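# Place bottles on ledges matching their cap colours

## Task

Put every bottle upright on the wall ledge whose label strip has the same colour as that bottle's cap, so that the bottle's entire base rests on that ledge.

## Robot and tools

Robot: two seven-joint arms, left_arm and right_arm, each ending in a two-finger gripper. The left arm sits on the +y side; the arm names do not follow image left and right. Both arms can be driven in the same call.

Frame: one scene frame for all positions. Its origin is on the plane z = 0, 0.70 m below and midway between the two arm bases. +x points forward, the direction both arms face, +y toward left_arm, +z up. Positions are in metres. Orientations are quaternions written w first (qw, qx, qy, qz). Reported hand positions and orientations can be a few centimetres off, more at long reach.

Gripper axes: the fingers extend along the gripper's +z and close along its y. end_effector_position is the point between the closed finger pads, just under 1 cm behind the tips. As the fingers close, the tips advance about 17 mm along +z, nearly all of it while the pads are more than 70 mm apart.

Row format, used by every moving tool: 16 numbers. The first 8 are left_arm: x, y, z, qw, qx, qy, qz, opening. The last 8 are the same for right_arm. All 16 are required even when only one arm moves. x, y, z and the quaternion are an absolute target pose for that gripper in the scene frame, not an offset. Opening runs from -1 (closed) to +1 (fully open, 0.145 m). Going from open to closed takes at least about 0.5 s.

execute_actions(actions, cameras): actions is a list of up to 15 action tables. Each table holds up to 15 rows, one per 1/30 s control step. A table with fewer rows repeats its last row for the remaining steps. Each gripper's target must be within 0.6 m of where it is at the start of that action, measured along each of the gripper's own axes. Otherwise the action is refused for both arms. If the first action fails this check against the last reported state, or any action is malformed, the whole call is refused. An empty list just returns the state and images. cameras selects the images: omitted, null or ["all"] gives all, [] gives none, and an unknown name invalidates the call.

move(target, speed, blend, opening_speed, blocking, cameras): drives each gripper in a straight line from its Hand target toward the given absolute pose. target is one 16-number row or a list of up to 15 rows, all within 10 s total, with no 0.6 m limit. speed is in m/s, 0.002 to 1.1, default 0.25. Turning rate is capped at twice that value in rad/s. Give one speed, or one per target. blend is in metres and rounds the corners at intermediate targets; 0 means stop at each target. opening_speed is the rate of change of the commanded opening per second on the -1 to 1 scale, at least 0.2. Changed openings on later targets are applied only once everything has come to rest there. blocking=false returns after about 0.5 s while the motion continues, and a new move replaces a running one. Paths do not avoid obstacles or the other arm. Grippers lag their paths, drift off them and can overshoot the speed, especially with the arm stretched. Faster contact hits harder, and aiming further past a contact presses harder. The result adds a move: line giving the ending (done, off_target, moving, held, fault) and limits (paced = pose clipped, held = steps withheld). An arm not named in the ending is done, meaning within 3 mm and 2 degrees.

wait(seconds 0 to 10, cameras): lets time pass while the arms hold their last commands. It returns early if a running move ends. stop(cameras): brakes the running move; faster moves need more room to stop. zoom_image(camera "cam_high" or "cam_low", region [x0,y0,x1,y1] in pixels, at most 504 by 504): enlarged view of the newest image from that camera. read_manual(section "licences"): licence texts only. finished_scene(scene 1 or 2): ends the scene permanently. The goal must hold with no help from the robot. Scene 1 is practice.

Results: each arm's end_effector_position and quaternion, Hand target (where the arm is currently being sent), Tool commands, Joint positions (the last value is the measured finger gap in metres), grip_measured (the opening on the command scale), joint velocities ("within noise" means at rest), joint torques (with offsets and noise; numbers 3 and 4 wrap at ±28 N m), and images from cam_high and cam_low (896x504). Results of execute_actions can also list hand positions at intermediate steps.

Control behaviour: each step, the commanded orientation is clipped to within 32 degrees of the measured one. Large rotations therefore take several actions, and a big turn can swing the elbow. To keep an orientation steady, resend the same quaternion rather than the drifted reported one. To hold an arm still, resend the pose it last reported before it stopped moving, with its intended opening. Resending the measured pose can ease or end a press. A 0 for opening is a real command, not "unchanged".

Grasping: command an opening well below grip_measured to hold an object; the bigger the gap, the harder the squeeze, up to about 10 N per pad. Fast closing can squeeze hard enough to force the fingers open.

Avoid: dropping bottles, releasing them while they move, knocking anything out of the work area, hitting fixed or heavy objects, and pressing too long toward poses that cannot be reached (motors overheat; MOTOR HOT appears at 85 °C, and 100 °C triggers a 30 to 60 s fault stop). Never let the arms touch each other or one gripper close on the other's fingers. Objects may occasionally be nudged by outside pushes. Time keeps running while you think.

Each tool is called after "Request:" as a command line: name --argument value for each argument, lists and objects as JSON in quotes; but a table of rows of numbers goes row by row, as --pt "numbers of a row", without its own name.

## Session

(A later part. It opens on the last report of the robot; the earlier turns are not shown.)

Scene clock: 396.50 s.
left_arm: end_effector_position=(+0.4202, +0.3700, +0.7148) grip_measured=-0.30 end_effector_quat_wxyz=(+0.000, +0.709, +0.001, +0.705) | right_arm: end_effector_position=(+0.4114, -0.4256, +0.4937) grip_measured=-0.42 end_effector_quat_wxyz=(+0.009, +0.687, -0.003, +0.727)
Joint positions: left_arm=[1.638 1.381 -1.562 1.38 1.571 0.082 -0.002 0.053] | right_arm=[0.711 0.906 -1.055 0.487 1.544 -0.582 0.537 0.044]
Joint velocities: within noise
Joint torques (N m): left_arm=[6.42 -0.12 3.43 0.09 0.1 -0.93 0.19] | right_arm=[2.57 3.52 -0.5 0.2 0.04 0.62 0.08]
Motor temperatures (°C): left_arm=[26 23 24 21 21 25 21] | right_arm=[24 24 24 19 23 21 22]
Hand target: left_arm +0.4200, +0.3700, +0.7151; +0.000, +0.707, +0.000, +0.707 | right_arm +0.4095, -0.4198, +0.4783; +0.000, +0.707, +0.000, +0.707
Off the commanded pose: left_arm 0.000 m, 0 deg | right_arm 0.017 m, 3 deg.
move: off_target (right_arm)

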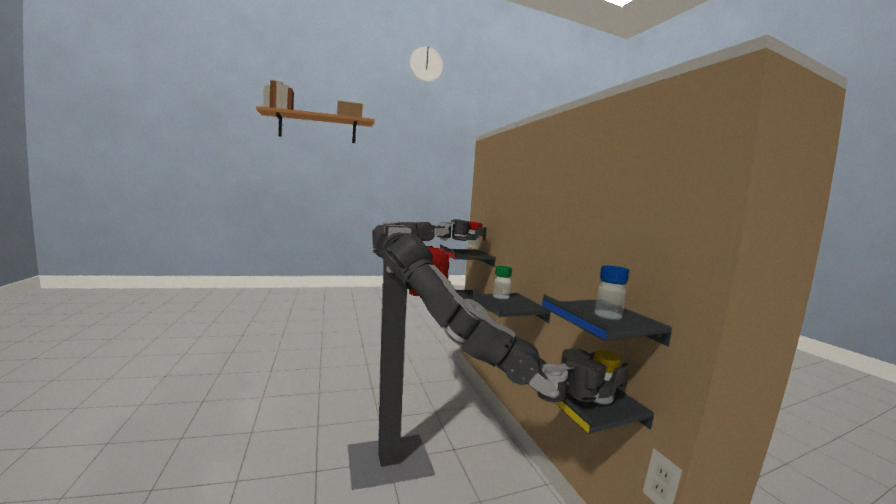

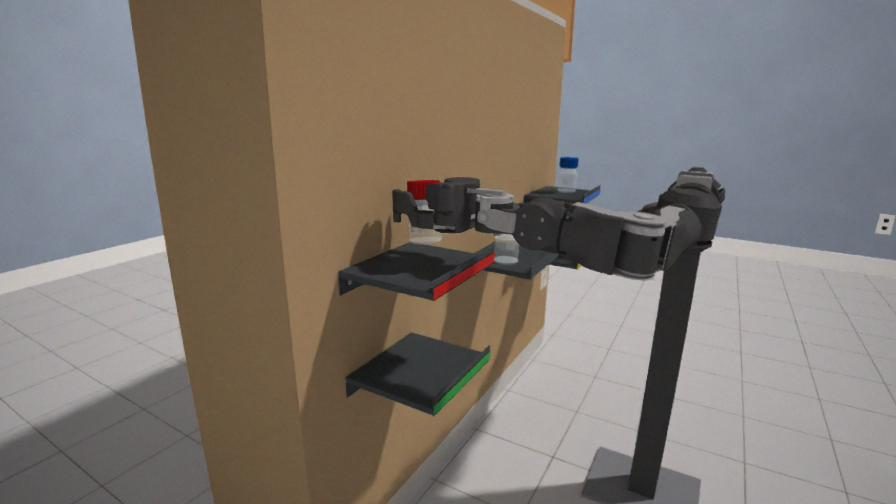

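Request:
move --pt "0.42 0.37 0.70 0 0.7071 0 0.7071 -0.9 0.41 -0.423 0.492 0 0.69 0 0.7238 -0.9" --pt "0.42 0.37 0.682 0 0.7071 0 0.7071 -0.9 0.41 -0.423 0.492 0 0.69 0 0.7238 -0.9" --blend '[0.005,0]' --speed 0.05 --cameras '[]'

Request:
move --target '[0.42,0.37,0.682,0,0.7071,0,0.7071,-0.9,0.41,-0.423,0.493,0,0.69,0,0.7238,0.2]' --opening_speed 0.6

Request:
zoom_image --camera "cam_high" --region '[430, 240, 680, 440]'

Request:
zoom_image --camera "cam_low" --region '[320, 170, 580, 330]'

Scene clock: 413.20 s.
left_arm: end_effector_position=(+0.4199, +0.3706, +0.6904) grip_measured=-0.30 end_effector_quat_wxyz=(+0.000, +0.697, +0.002, +0.717) | right_arm: end_effector_position=(+0.4109, -0.4240, +0.4951) grip_measured=-0.43 end_effector_quat_wxyz=(+0.003, +0.686, -0.001, +0.728)
Joint positions: left_arm=[1.521 1.384 -1.562 1.383 1.572 -0.069 -0.002 0.053] | right_arm=[0.711 0.913 -1.065 0.496 1.561 -0.584 0.549 0.043]
Joint velocities: within noise
Joint torques (N m): left_arm=[4.39 0.36 2.73 0.16 0.1 -0.23 0.18] | right_arm=[4.5 6.26 1.88 0.61 0.35 -0.11 0.17]
Motor temperatures (°C): left_arm=[26 23 25 21 21 26 21] | right_arm=[23 24 23 19 22 21 22]
Hand target: left_arm +0.4199, +0.3699, +0.6820; +0.000, +0.707, +0.000, +0.707 | right_arm +0.4099, -0.4231, +0.4920; +0.000, +0.690, +0.000, +0.724
Off the commanded pose: left_arm 0.008 m, 2 deg | right_arm 0.003 m, 1 deg.
joint read past its limit (right arm) — joint 5 (forearm roll), upper limit.
joint sent to its limit (right arm) — joint 5 (forearm roll), upper limit. The joint targets still meet the commanded pose.
move: off_target (left_arm)
No camera images: "cameras" was empty.

Scene clock: 415.23 s.
left_arm: end_effector_position=(+0.4199, +0.3706, +0.6904) grip_measured=-0.30 end_effector_quat_wxyz=(+0.000, +0.697, +0.002, +0.717) | right_arm: end_effector_position=(+0.4107, -0.4231, +0.4949) grip_measured=+0.20 end_effector_quat_wxyz=(+0.001, +0.687, -0.001, +0.727)
Joint positions: left_arm=[1.521 1.384 -1.562 1.383 1.572 -0.069 -0.002 0.053] | right_arm=[0.709 0.918 -1.065 0.505 1.561 -0.578 0.549 0.09]
Joint velocities: within noise
Joint torques (N m): left_arm=[4.42 0.36 2.74 0.14 0.1 -0.24 0.18] | right_arm=[4.79 6.66 1.69 0.81 0.32 -0.21 0]
Motor temperatures (°C): left_arm=[26 23 25 21 21 25 21] | right_arm=[23 24 23 19 22 20 22]
Hand target: left_arm +0.4199, +0.3699, +0.6820; +0.000, +0.707, +0.000, +0.707 | right_arm +0.4100, -0.4231, +0.4930; +0.000, +0.690, +0.000, +0.724
Off the commanded pose: left_arm 0.008 m, 2 deg | right_arm 0.002 m, 0 deg.
joint read past its limit (right arm) — joint 5 (forearm roll), upper limit.
move: off_target (left_arm)

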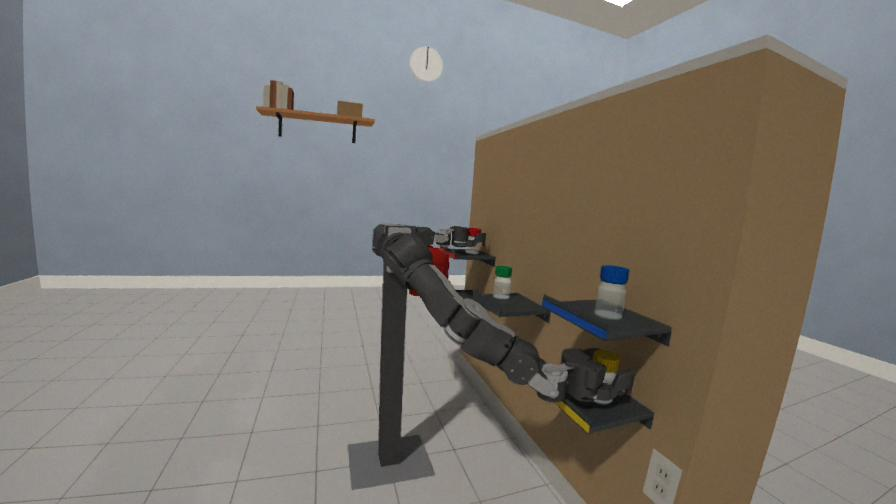

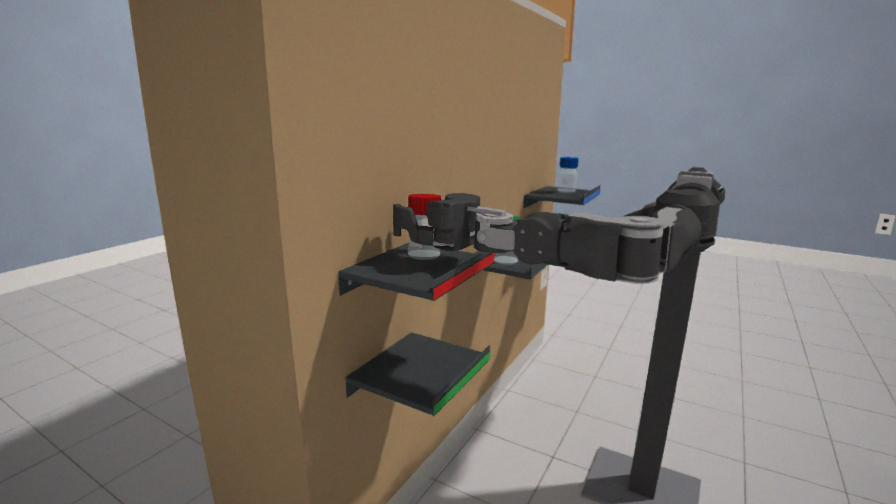

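Scaled by 2.016 from the camera's 896x504 image, which has a finer 1280x720 frame.

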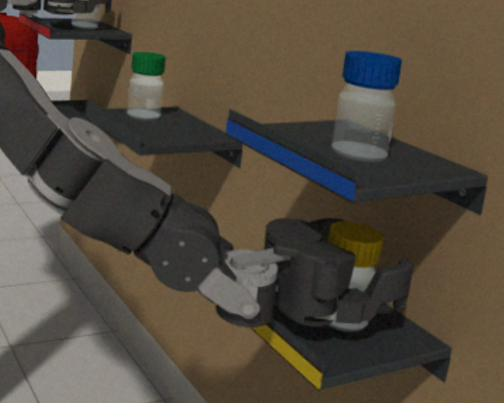

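Scaled by 1.938 from the camera's 896x504 image, which has a finer 1280x720 frame.

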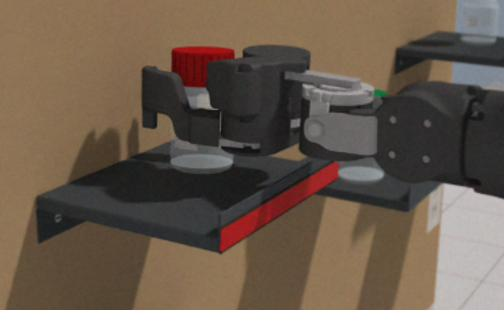

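Request:
move --pt "0.42 0.37 0.689 0 0.7 0 0.714 -0.9 0.41 -0.423 0.494 0 0.69 0 0.7238 0.2" --pt "0.42 0.37 0.689 0 0.7 0 0.714 0.2 0.29 -0.42 0.50 0 0.70 0 0.714 0.2" --pt "0.28 0.36 0.70 0 0.7071 0 0.7071 0.25 0.27 -0.38 0.50 0 0.7071 0 0.7071 0.2" --pt "0.26 0.15 0.64 0 0.7071 0 0.7071 0.3 0.27 -0.35 0.48 0 0.7071 0 0.7071 0.2" --speed '[0.1,0.12,0.2,0.25]' --opening_speed 0.6

Request:
zoom_image --camera "cam_low" --region '[380, 170, 640, 380]'

Scene clock: 437.17 s.
left_arm: end_effector_position=(+0.2605, +0.1498, +0.6400) grip_measured=+0.30 end_effector_quat_wxyz=(-0.002, +0.583, +0.003, +0.812) | right_arm: end_effector_position=(+0.2706, -0.3502, +0.4820) grip_measured=+0.20 end_effector_quat_wxyz=(-0.001, +0.705, +0.002, +0.709)
Joint positions: left_arm=[0.747 1.159 -1.547 2.432 0.46 -0.264 -1.438 0.098] | right_arm=[-0.634 1.185 -0.129 1.551 1.156 -0.767 -0.04 0.09]
Joint velocities: within noise
Joint torques (N m): left_arm=[3.65 1.62 1.57 3.43 -0.39 -0.05 -0.05] | right_arm=[1.6 5 2.54 1.73 0.04 -0.32 -0.16]
Motor temperatures (°C): left_arm=[26 22 25 21 21 25 21] | right_arm=[23 24 24 19 22 20 21]
Hand target: left_arm +0.2605, +0.1500, +0.6396; -0.004, +0.584, +0.004, +0.812 | right_arm +0.2700, -0.3500, +0.4801; +0.000, +0.707, +0.000, +0.707
Off the commanded pose: left_arm 0.001 m, 19 deg | right_arm 0.002 m, 0 deg.
joint read past its limit (left arm) — joint 4 (elbow), upper limit, where the elbow is as bent as it goes.
joint sent to its limit (left arm) — joint 4 (elbow), upper limit, where the elbow is as bent as it goes. The joint targets are off in orientation, not in position.
move: off_target (left_arm); target 3's new opening was sent with left_arm's hand 0.006 m and 0 deg from that target; target 4's new opening was sent with left_arm's hand 0.001 m and 19 deg from that target

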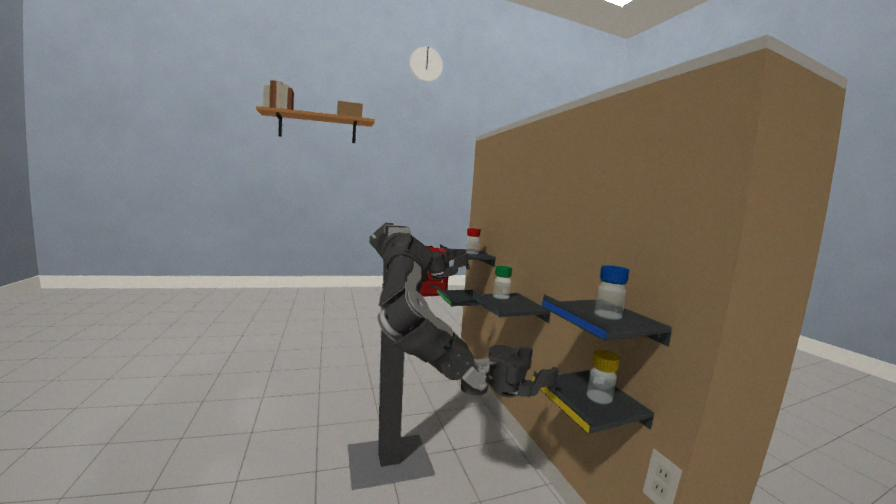

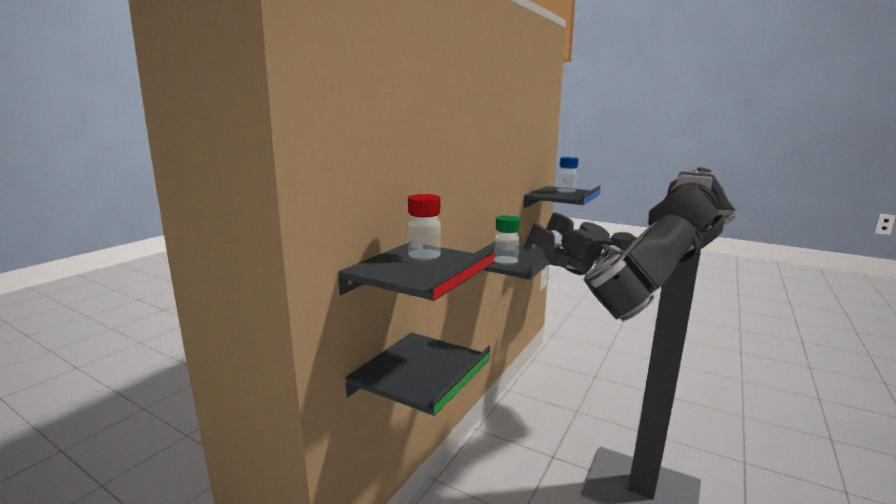

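Scaled by 1.938 from the camera's 896x504 image, which has a finer 1280x720 frame.

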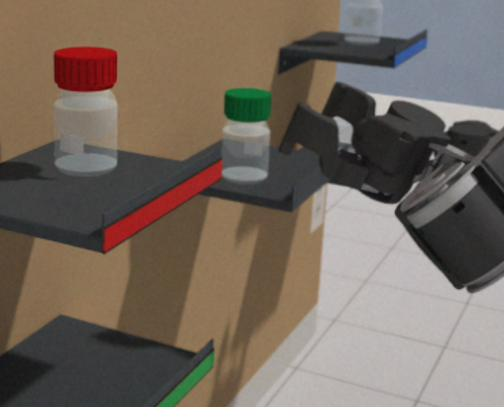

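Request:
move --pt "0.29 0.046 0.625 0 0.7071 0 0.7071 0.3 0.27 -0.35 0.48 0 0.7071 0 0.7071 0.2" --pt "0.35 0.046 0.600 0 0.7071 0 0.7071 0.3 0.27 -0.35 0.48 0 0.7071 0 0.7071 0.2" --pt "0.425 0.046 0.593 0 0.7071 0 0.7071 0.3 0.27 -0.35 0.48 0 0.7071 0 0.7071 0.2" --speed 0.13 --blend '[0.01,0.01,0]'

Request:
zoom_image --camera "cam_high" --region '[420, 220, 580, 350]'

Request:
zoom_image --camera "cam_low" --region '[380, 170, 640, 380]'

Scene clock: 450.60 s.
left_arm: end_effector_position=(+0.4248, +0.0469, +0.5937) grip_measured=+0.30 end_effector_quat_wxyz=(-0.003, +0.706, +0.001, +0.708) | right_arm: end_effector_position=(+0.2706, -0.3502, +0.4819) grip_measured=+0.20 end_effector_quat_wxyz=(-0.001, +0.705, +0.002, +0.709)
Joint positions: left_arm=[0.928 0.391 -1.22 1.618 0.982 0.088 -1.099 0.098] | right_arm=[-0.634 1.185 -0.129 1.551 1.156 -0.767 -0.04 0.09]
Joint velocities: within noise
Joint torques (N m): left_arm=[8.95 -0.41 2.77 2.8 -0.28 -0.42 0.23] | right_arm=[1.57 5.02 2.58 1.77 0.02 -0.32 -0.15]
Motor temperatures (°C): left_arm=[25 22 25 21 22 25 21] | right_arm=[23 24 23 19 22 20 21]
Hand target: left_arm +0.4250, +0.0460, +0.5931; +0.000, +0.707, +0.000, +0.707 | right_arm +0.2700, -0.3500, +0.4800; +0.000, +0.707, +0.000, +0.707
Off the commanded pose: left_arm 0.001 m, 0 deg | right_arm 0.002 m, 0 deg.
move: done

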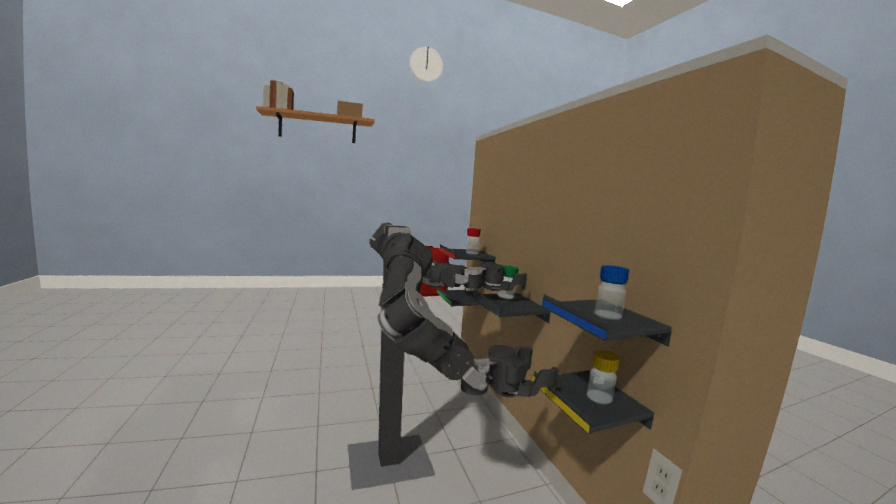

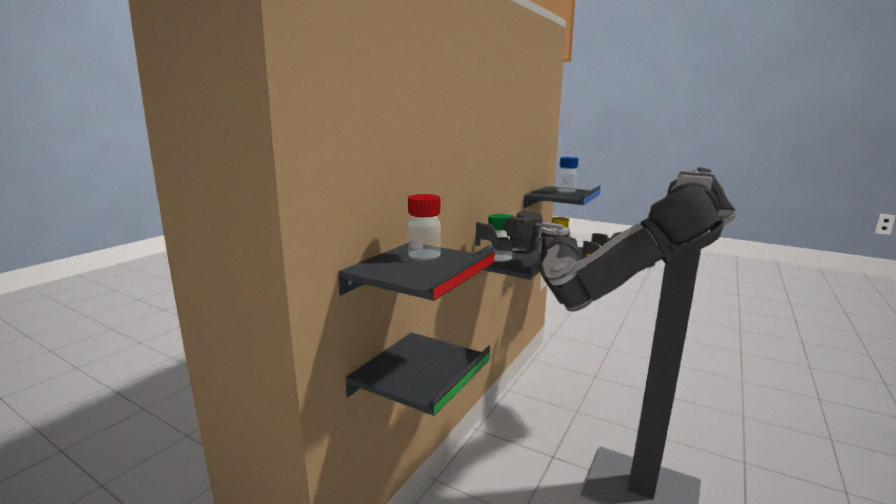

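Scaled by 3.150 from the camera's 896x504 image, which has a finer 1280x720 frame.

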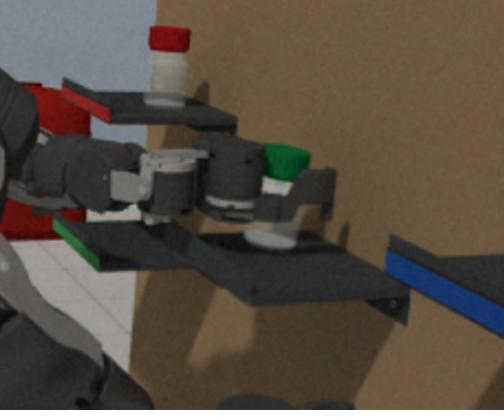

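Scaled by 1.938 from the camera's 896x504 image, which has a finer 1280x720 frame.

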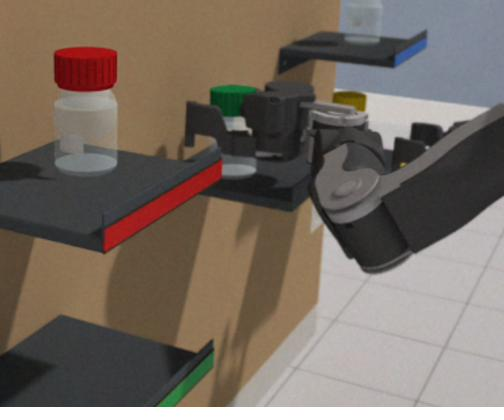

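Request:
move --pt "0.425 0.046 0.593 0 0.7071 0 0.7071 -0.9 0.27 -0.35 0.48 0 0.7071 0 0.7071 0.2" --pt "0.425 0.046 0.618 0 0.7071 0 0.7071 -0.9 0.27 -0.35 0.48 0 0.7071 0 0.7071 0.2" --speed 0.12 --opening_speed 0.9

Request:
zoom_image --camera "cam_high" --region '[420, 220, 580, 350]'

Scene clock: 461.37 s.
left_arm: end_effector_position=(+0.4250, +0.0447, +0.6156) grip_measured=-0.25 end_effector_quat_wxyz=(+0.002, +0.710, -0.002, +0.705) | right_arm: end_effector_position=(+0.2706, -0.3502, +0.4819) grip_measured=+0.20 end_effector_quat_wxyz=(-0.001, +0.705, +0.002, +0.709)
Joint positions: left_arm=[0.981 0.393 -1.194 1.661 1.044 0.158 -1.117 0.057] | right_arm=[-0.634 1.185 -0.129 1.551 1.156 -0.767 -0.04 0.09]
Joint velocities: within noise
Joint torques (N m): left_arm=[9.69 0.12 3.21 3.49 -0.46 -0.35 -0.05] | right_arm=[1.67 5.13 2.51 1.78 0.04 -0.31 -0.15]
Motor temperatures (°C): left_arm=[27 22 25 21 22 25 21] | right_arm=[22 24 23 19 22 20 21]
Hand target: left_arm +0.4250, +0.0460, +0.6179; +0.000, +0.707, +0.000, +0.707 | right_arm +0.2700, -0.3500, +0.4800; +0.000, +0.707, +0.000, +0.707
Off the commanded pose: left_arm 0.003 m, 1 deg | right_arm 0.002 m, 0 deg.
move: done

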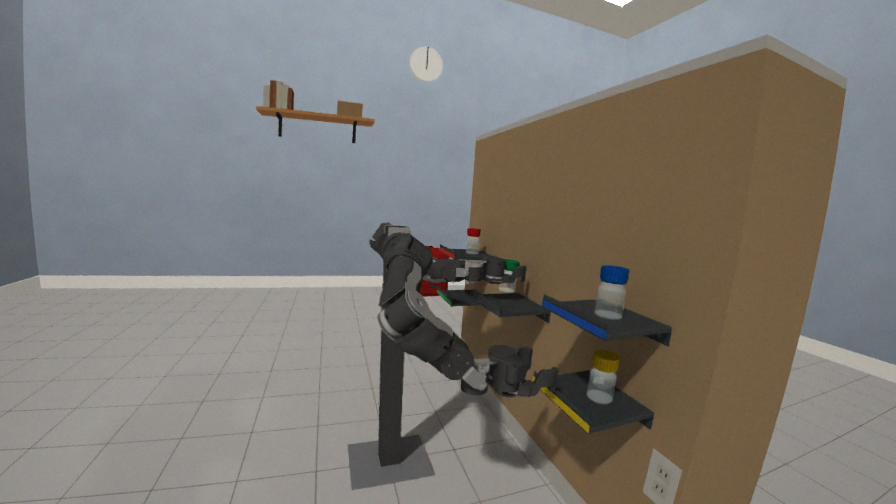

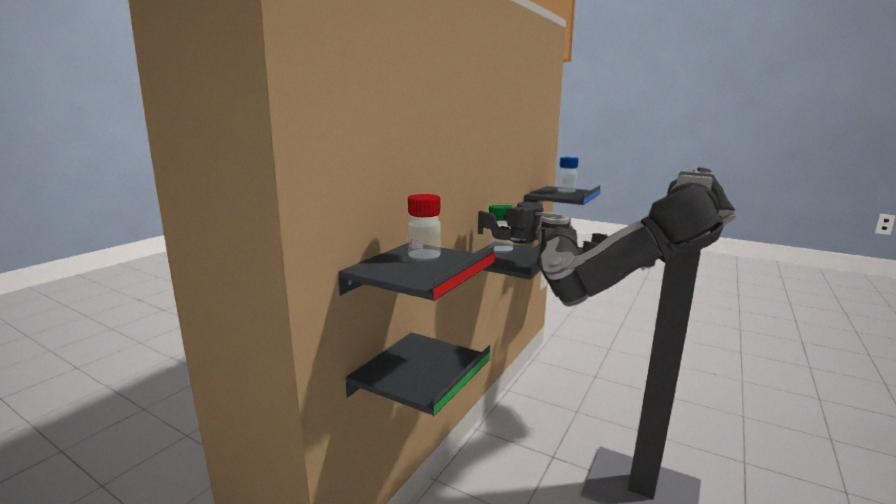

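Scaled by 3.150 from the camera's 896x504 image, which has a finer 1280x720 frame.

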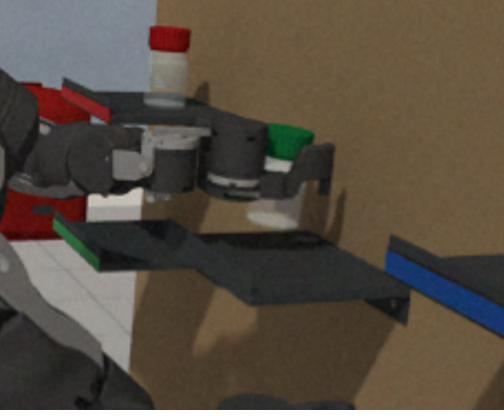

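Request:
move --pt "0.25 0.12 0.635 0 0.7071 0 0.7071 -0.9 0.27 -0.35 0.48 0 0.7071 0 0.7071 0.2" --pt "0.24 0.25 0.56 0 0.7071 0 0.7071 -0.9 0.27 -0.35 0.48 0 0.7071 0 0.7071 0.2" --pt "0.25 0.37 0.55 0 0.7071 0 0.7071 -0.9 0.27 -0.35 0.48 0 0.7071 0 0.7071 0.2" --pt "0.29 0.385 0.553 0 0.7071 0 0.7071 -0.9 0.27 -0.35 0.48 0 0.7071 0 0.7071 0.2" --speed 0.18 --blend '[0.03,0.04,0.02,0]'

Request:
zoom_image --camera "cam_low" --region '[320, 210, 580, 420]'

Scene clock: 475.80 s.
left_arm: end_effector_position=(+0.2908, +0.3850, +0.5529) grip_measured=-0.25 end_effector_quat_wxyz=(-0.015, +0.721, -0.003, +0.693) | right_arm: end_effector_position=(+0.2706, -0.3502, +0.4819) grip_measured=+0.20 end_effector_quat_wxyz=(-0.001, +0.705, +0.002, +0.709)
Joint positions: left_arm=[0.741 1.7 -1.563 1.651 1.585 -0.782 0.028 0.057] | right_arm=[-0.634 1.185 -0.129 1.551 1.156 -0.767 -0.04 0.09]
Joint velocities: within noise
Joint torques (N m): left_arm=[3.34 6.29 1.81 0.32 0.18 -0.84 0.19] | right_arm=[1.65 5.1 2.54 1.83 0.03 -0.33 -0.16]
Motor temperatures (°C): left_arm=[28 22 25 21 22 25 21] | right_arm=[22 24 23 19 22 20 21]
Hand target: left_arm +0.2902, +0.3849, +0.5532; -0.014, +0.720, -0.004, +0.694 | right_arm +0.2700, -0.3500, +0.4800; +0.000, +0.707, +0.000, +0.707
Off the commanded pose: left_arm 0.001 m, 3 deg | right_arm 0.002 m, 0 deg.
joint sent to its limit (left arm) — joint 3 (upper arm roll), lower limit; joint 5 (forearm roll), upper limit; joint 6 (wrist pitch), lower limit. The joint targets are off in orientation, not in position.
move: off_target (left_arm)

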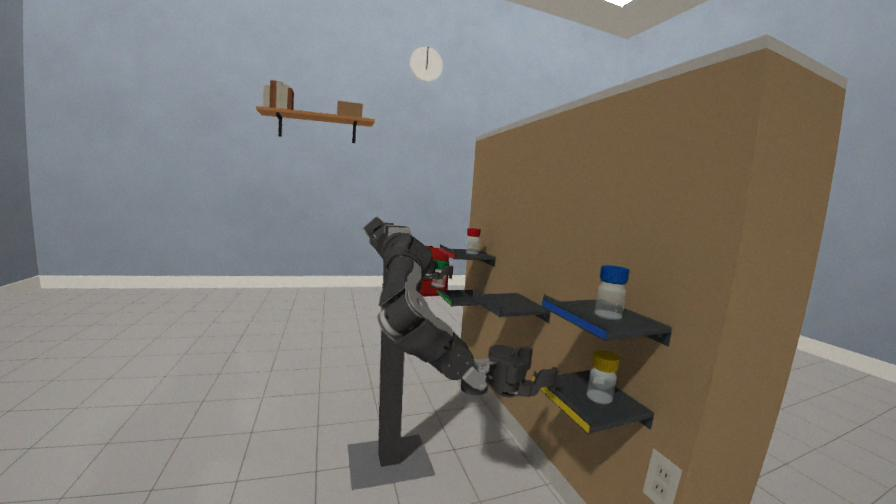

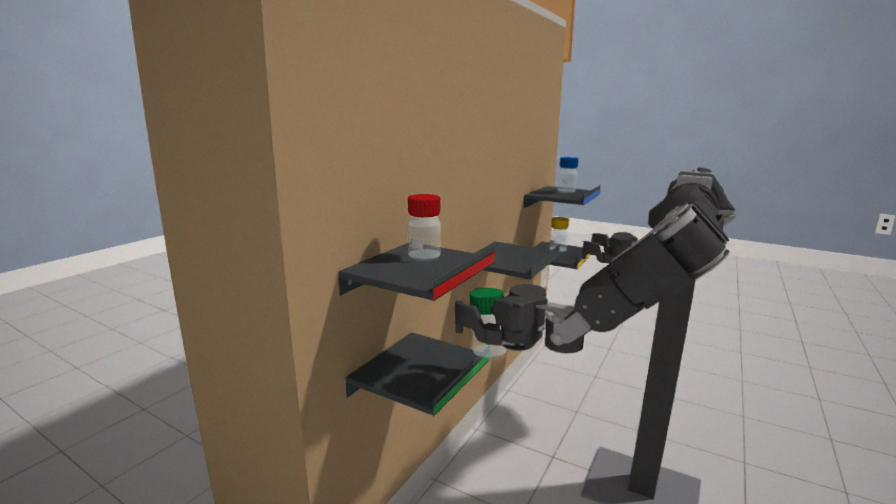

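Scaled by 1.938 from the camera's 896x504 image, which has a finer 1280x720 frame.

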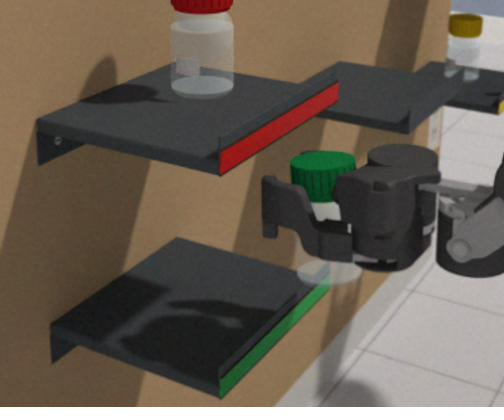

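Request:
move --pt "0.415 0.385 0.545 0 0.7071 0 0.7071 -0.9 0.27 -0.35 0.48 0 0.7071 0 0.7071 0.2" --pt "0.415 0.385 0.505 0 0.7071 0 0.7071 -0.9 0.27 -0.35 0.48 0 0.7071 0 0.7071 0.2" --pt "0.415 0.385 0.482 0 0.7071 0 0.7071 -0.9 0.27 -0.35 0.48 0 0.7071 0 0.7071 0.2" --speed '[0.15,0.12,0.05]' --blend '[0.01,0.005,0]'

Request:
zoom_image --camera "cam_low" --region '[320, 210, 580, 420]'

Scene clock: 487.17 s.
left_arm: end_effector_position=(+0.4176, +0.3901, +0.5040) grip_measured=-0.25 end_effector_quat_wxyz=(-0.009, +0.680, +0.000, +0.733) | right_arm: end_effector_position=(+0.2706, -0.3502, +0.4819) grip_measured=+0.20 end_effector_quat_wxyz=(-0.001, +0.705, +0.002, +0.709)
Joint positions: left_arm=[0.766 1.005 -1.298 0.792 1.588 -0.665 0.268 0.057] | right_arm=[-0.634 1.185 -0.129 1.551 1.156 -0.767 -0.04 0.09]
Joint velocities: within noise
Joint torques (N m): left_arm=[2.41 2.91 -0.13 -0.42 0.19 0.77 0.14] | right_arm=[1.73 5.02 2.63 1.74 0.03 -0.29 -0.15]
Motor temperatures (°C): left_arm=[27 23 25 21 22 25 21] | right_arm=[22 24 23 19 22 20 21]
Hand target: left_arm +0.4140, +0.3847, +0.4825; +0.000, +0.707, +0.000, +0.707 | right_arm +0.2700, -0.3500, +0.4800; +0.000, +0.707, +0.000, +0.707
Off the commanded pose: left_arm 0.023 m, 4 deg | right_arm 0.002 m, 0 deg.
joint read past its limit (left arm) — joint 5 (forearm roll), upper limit.
joint sent to its limit (left arm) — joint 5 (forearm roll), upper limit. The joint targets still meet the commanded pose.
move: off_target (left_arm)

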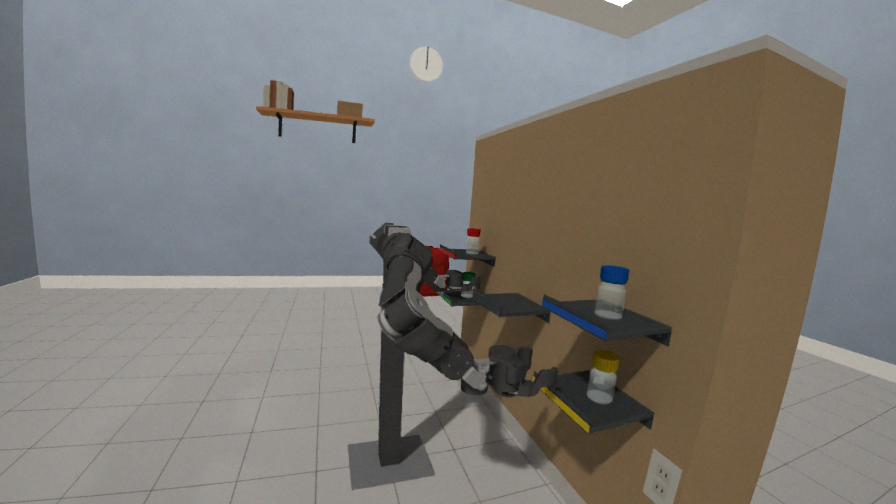

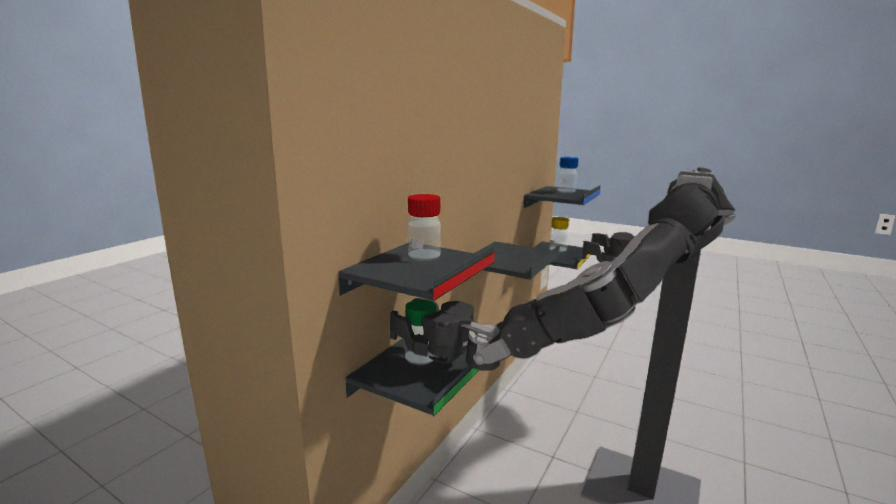

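Scaled by 1.938 from the camera's 896x504 image, which has a finer 1280x720 frame.

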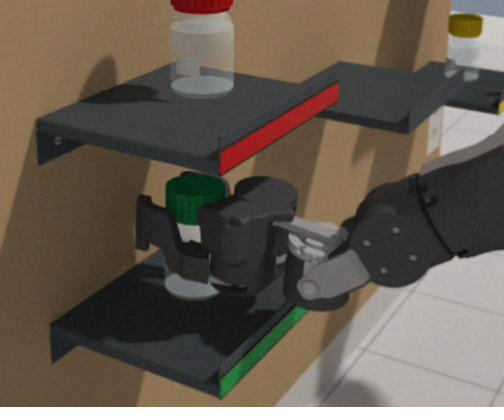

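Request:
move --target '[0.415,0.387,0.494,0,0.7071,0,0.7071,-0.9,0.27,-0.35,0.48,0,0.7071,0,0.7071,0.2]' --speed 0.1

Request:
zoom_image --camera "cam_low" --region '[340, 270, 500, 420]'

Scene clock: 505.60 s.
left_arm: end_effector_position=(+0.4169, +0.3877, +0.5037) grip_measured=-0.25 end_effector_quat_wxyz=(-0.001, +0.693, +0.000, +0.721) | right_arm: end_effector_position=(+0.2706, -0.3502, +0.4819) grip_measured=+0.20 end_effector_quat_wxyz=(-0.001, +0.705, +0.002, +0.709)
Joint positions: left_arm=[0.778 1.033 -1.314 0.836 1.588 -0.623 0.256 0.057] | right_arm=[-0.634 1.185 -0.129 1.551 1.156 -0.767 -0.04 0.09]
Joint velocities: within noise
Joint torques (N m): left_arm=[5.84 5.39 0.54 0.57 0.18 0.18 0] | right_arm=[1.67 5.16 2.54 1.8 0.02 -0.32 -0.14]
Motor temperatures (°C): left_arm=[25 23 24 21 22 25 21] | right_arm=[22 24 23 19 21 20 21]
Hand target: left_arm +0.4148, +0.3870, +0.4941; +0.000, +0.707, +0.000, +0.707 | right_arm +0.2700, -0.3500, +0.4800; +0.000, +0.707, +0.000, +0.707
Off the commanded pose: left_arm 0.010 m, 2 deg | right_arm 0.002 m, 0 deg.
joint read past its limit (left arm) — joint 5 (forearm roll), upper limit.
joint sent to its limit (left arm) — joint 5 (forearm roll), upper limit. The joint targets still meet the commanded pose.
move: off_target (left_arm)

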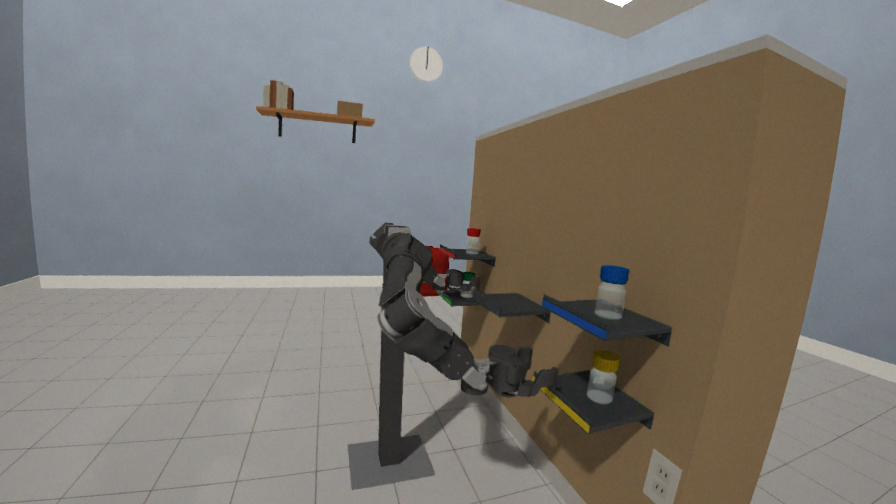

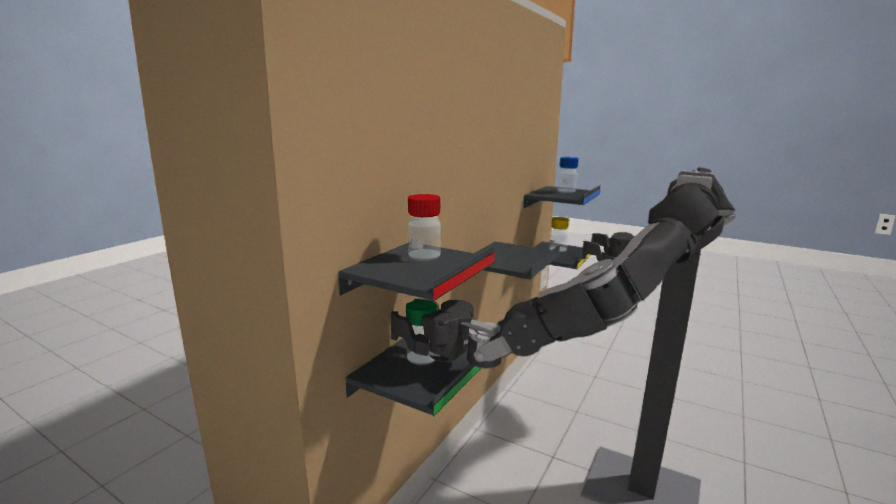

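Scaled by 3.150 from the camera's 896x504 image, which has a finer 1280x720 frame.

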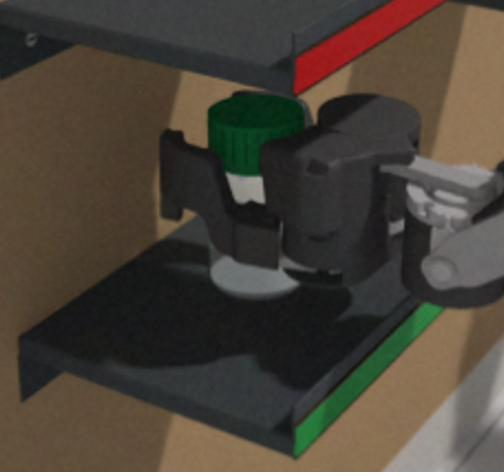

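Request:
move --target '[0.415,0.387,0.496,0,0.7431,0,0.6691,-0.9,0.27,-0.35,0.48,0,0.7071,0,0.7071,0.2]' --speed 0.1

Request:
zoom_image --camera "cam_low" --region '[340, 270, 500, 420]'

Scene clock: 517.10 s.
left_arm: end_effector_position=(+0.4166, +0.3867, +0.5020) grip_measured=-0.25 end_effector_quat_wxyz=(+0.002, +0.734, +0.000, +0.679) | right_arm: end_effector_position=(+0.2706, -0.3502, +0.4819) grip_measured=+0.20 end_effector_quat_wxyz=(-0.001, +0.705, +0.002, +0.709)
Joint positions: left_arm=[0.838 1.096 -1.369 0.928 1.574 -0.481 0.202 0.057] | right_arm=[-0.634 1.185 -0.129 1.551 1.156 -0.767 -0.04 0.09]
Joint velocities: within noise
Joint torques (N m): left_arm=[6.74 5.31 1.14 0.43 0.12 -0.12 -0.06] | right_arm=[1.65 5.16 2.52 1.76 0.05 -0.3 -0.14]
Motor temperatures (°C): left_arm=[26 23 24 21 21 25 21] | right_arm=[22 24 23 19 21 20 21]
Hand target: left_arm +0.4149, +0.3870, +0.4961; +0.000, +0.743, +0.000, +0.669 | right_arm +0.2700, -0.3500, +0.4800; +0.000, +0.707, +0.000, +0.707
Off the commanded pose: left_arm 0.006 m, 1 deg | right_arm 0.002 m, 0 deg.
move: off_target (left_arm)

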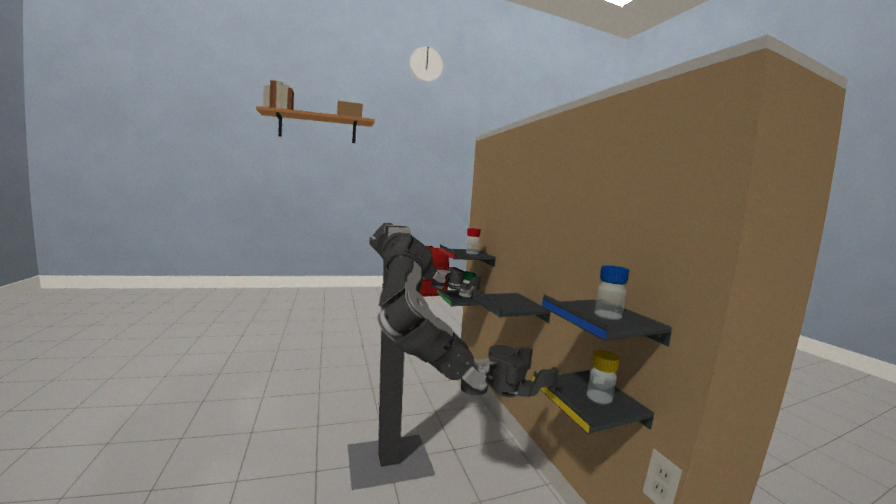

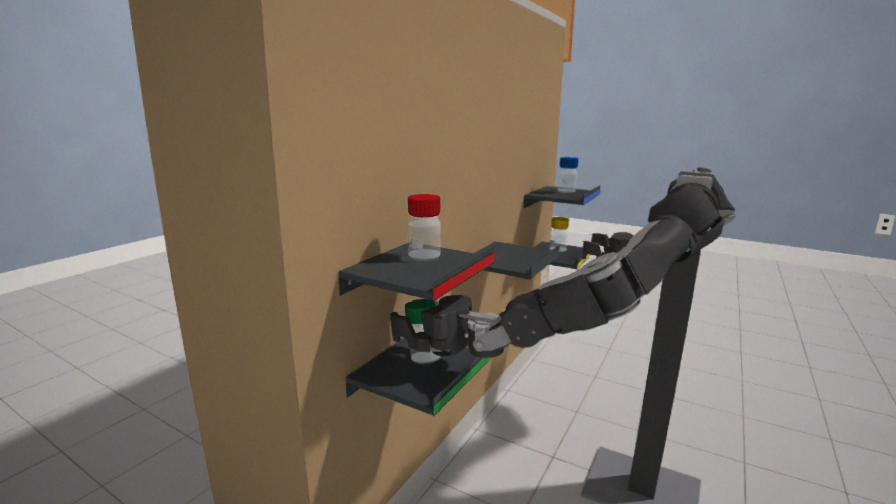

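Scaled by 3.150 from the camera's 896x504 image, which has a finer 1280x720 frame.

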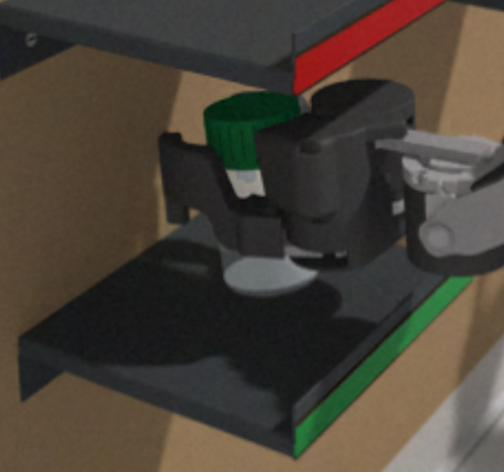

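Request:
move --pt "0.415 0.387 0.499 0 0.698 0 0.716 -0.9 0.27 -0.35 0.48 0 0.7071 0 0.7071 0.2" --pt "0.415 0.387 0.502 0 0.7 0 0.714 0.2 0.27 -0.35 0.48 0 0.7071 0 0.7071 0.2" --pt "0.27 0.38 0.51 0 0.7071 0 0.7071 0.2 0.27 -0.35 0.48 0 0.7071 0 0.7071 0.2" --speed 0.12 --opening_speed 0.6

Request:
zoom_image --camera "cam_low" --region '[320, 170, 620, 420]'

Scene clock: 534.03 s.
left_arm: end_effector_position=(+0.2703, +0.3821, +0.5122) grip_measured=+0.20 end_effector_quat_wxyz=(-0.010, +0.766, -0.001, +0.643) | right_arm: end_effector_position=(+0.2706, -0.3502, +0.4819) grip_measured=+0.20 end_effector_quat_wxyz=(-0.001, +0.705, +0.002, +0.709)
Joint positions: left_arm=[0.604 1.684 -1.564 1.65 1.586 -0.787 0.019 0.09] | right_arm=[-0.634 1.185 -0.129 1.551 1.156 -0.767 -0.04 0.09]
Joint velocities: within noise
Joint torques (N m): left_arm=[2.7 5.5 1.47 0.17 0.14 -0.67 0.2] | right_arm=[1.62 5.13 2.59 1.73 0.04 -0.31 -0.15]
Motor temperatures (°C): left_arm=[26 24 24 21 21 25 21] | right_arm=[22 24 23 19 21 20 21]
Hand target: left_arm +0.2702, +0.3801, +0.5102; -0.007, +0.767, -0.001, +0.642 | right_arm +0.2700, -0.3500, +0.4800; +0.000, +0.707, +0.000, +0.707
Off the commanded pose: left_arm 0.003 m, 10 deg | right_arm 0.002 m, 0 deg.
joint sent to its limit (left arm) — joint 3 (upper arm roll), lower limit; joint 5 (forearm roll), upper limit; joint 6 (wrist pitch), lower limit. The joint targets are off in orientation, not in position.
move: off_target (left_arm)

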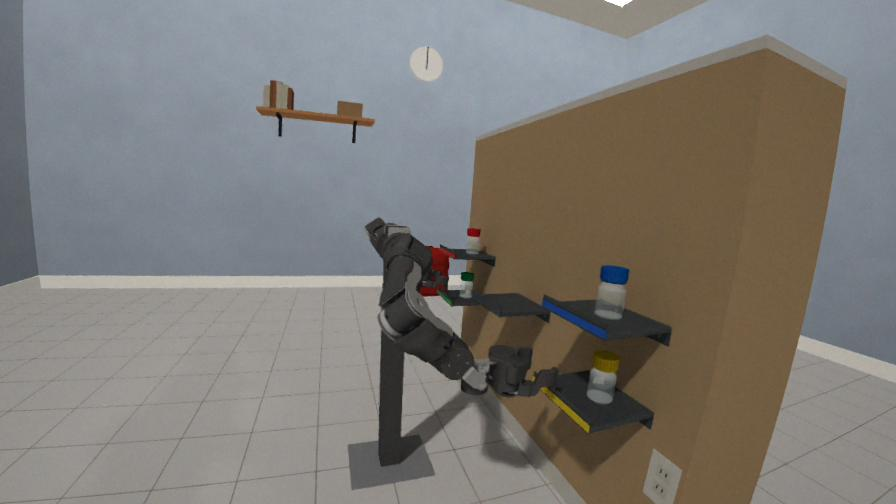

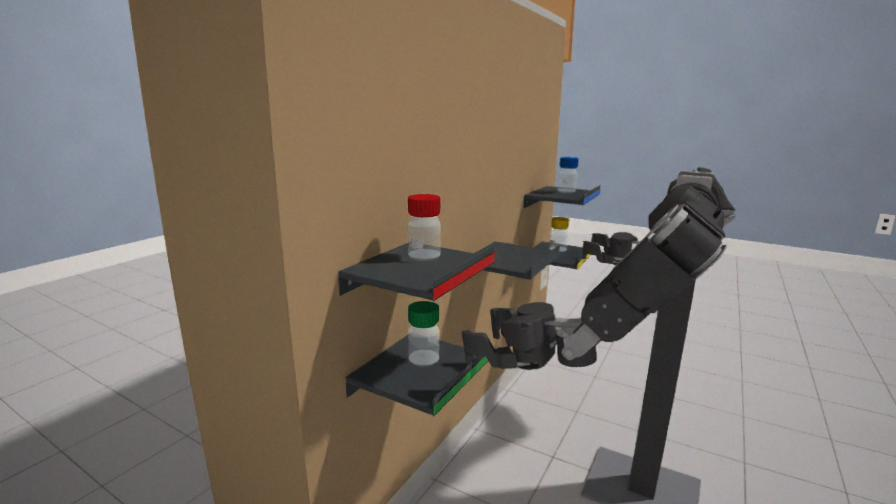

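Scaled by 1.680 from the camera's 896x504 image, which has a finer 1280x720 frame.

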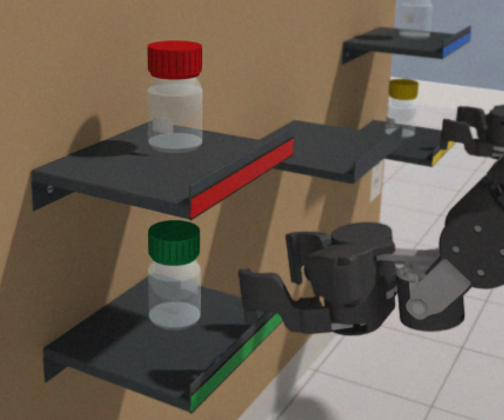

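All four are standing on their matching ledges.

Request:
finished_scene --scene 2

The scene is finished: the task was done.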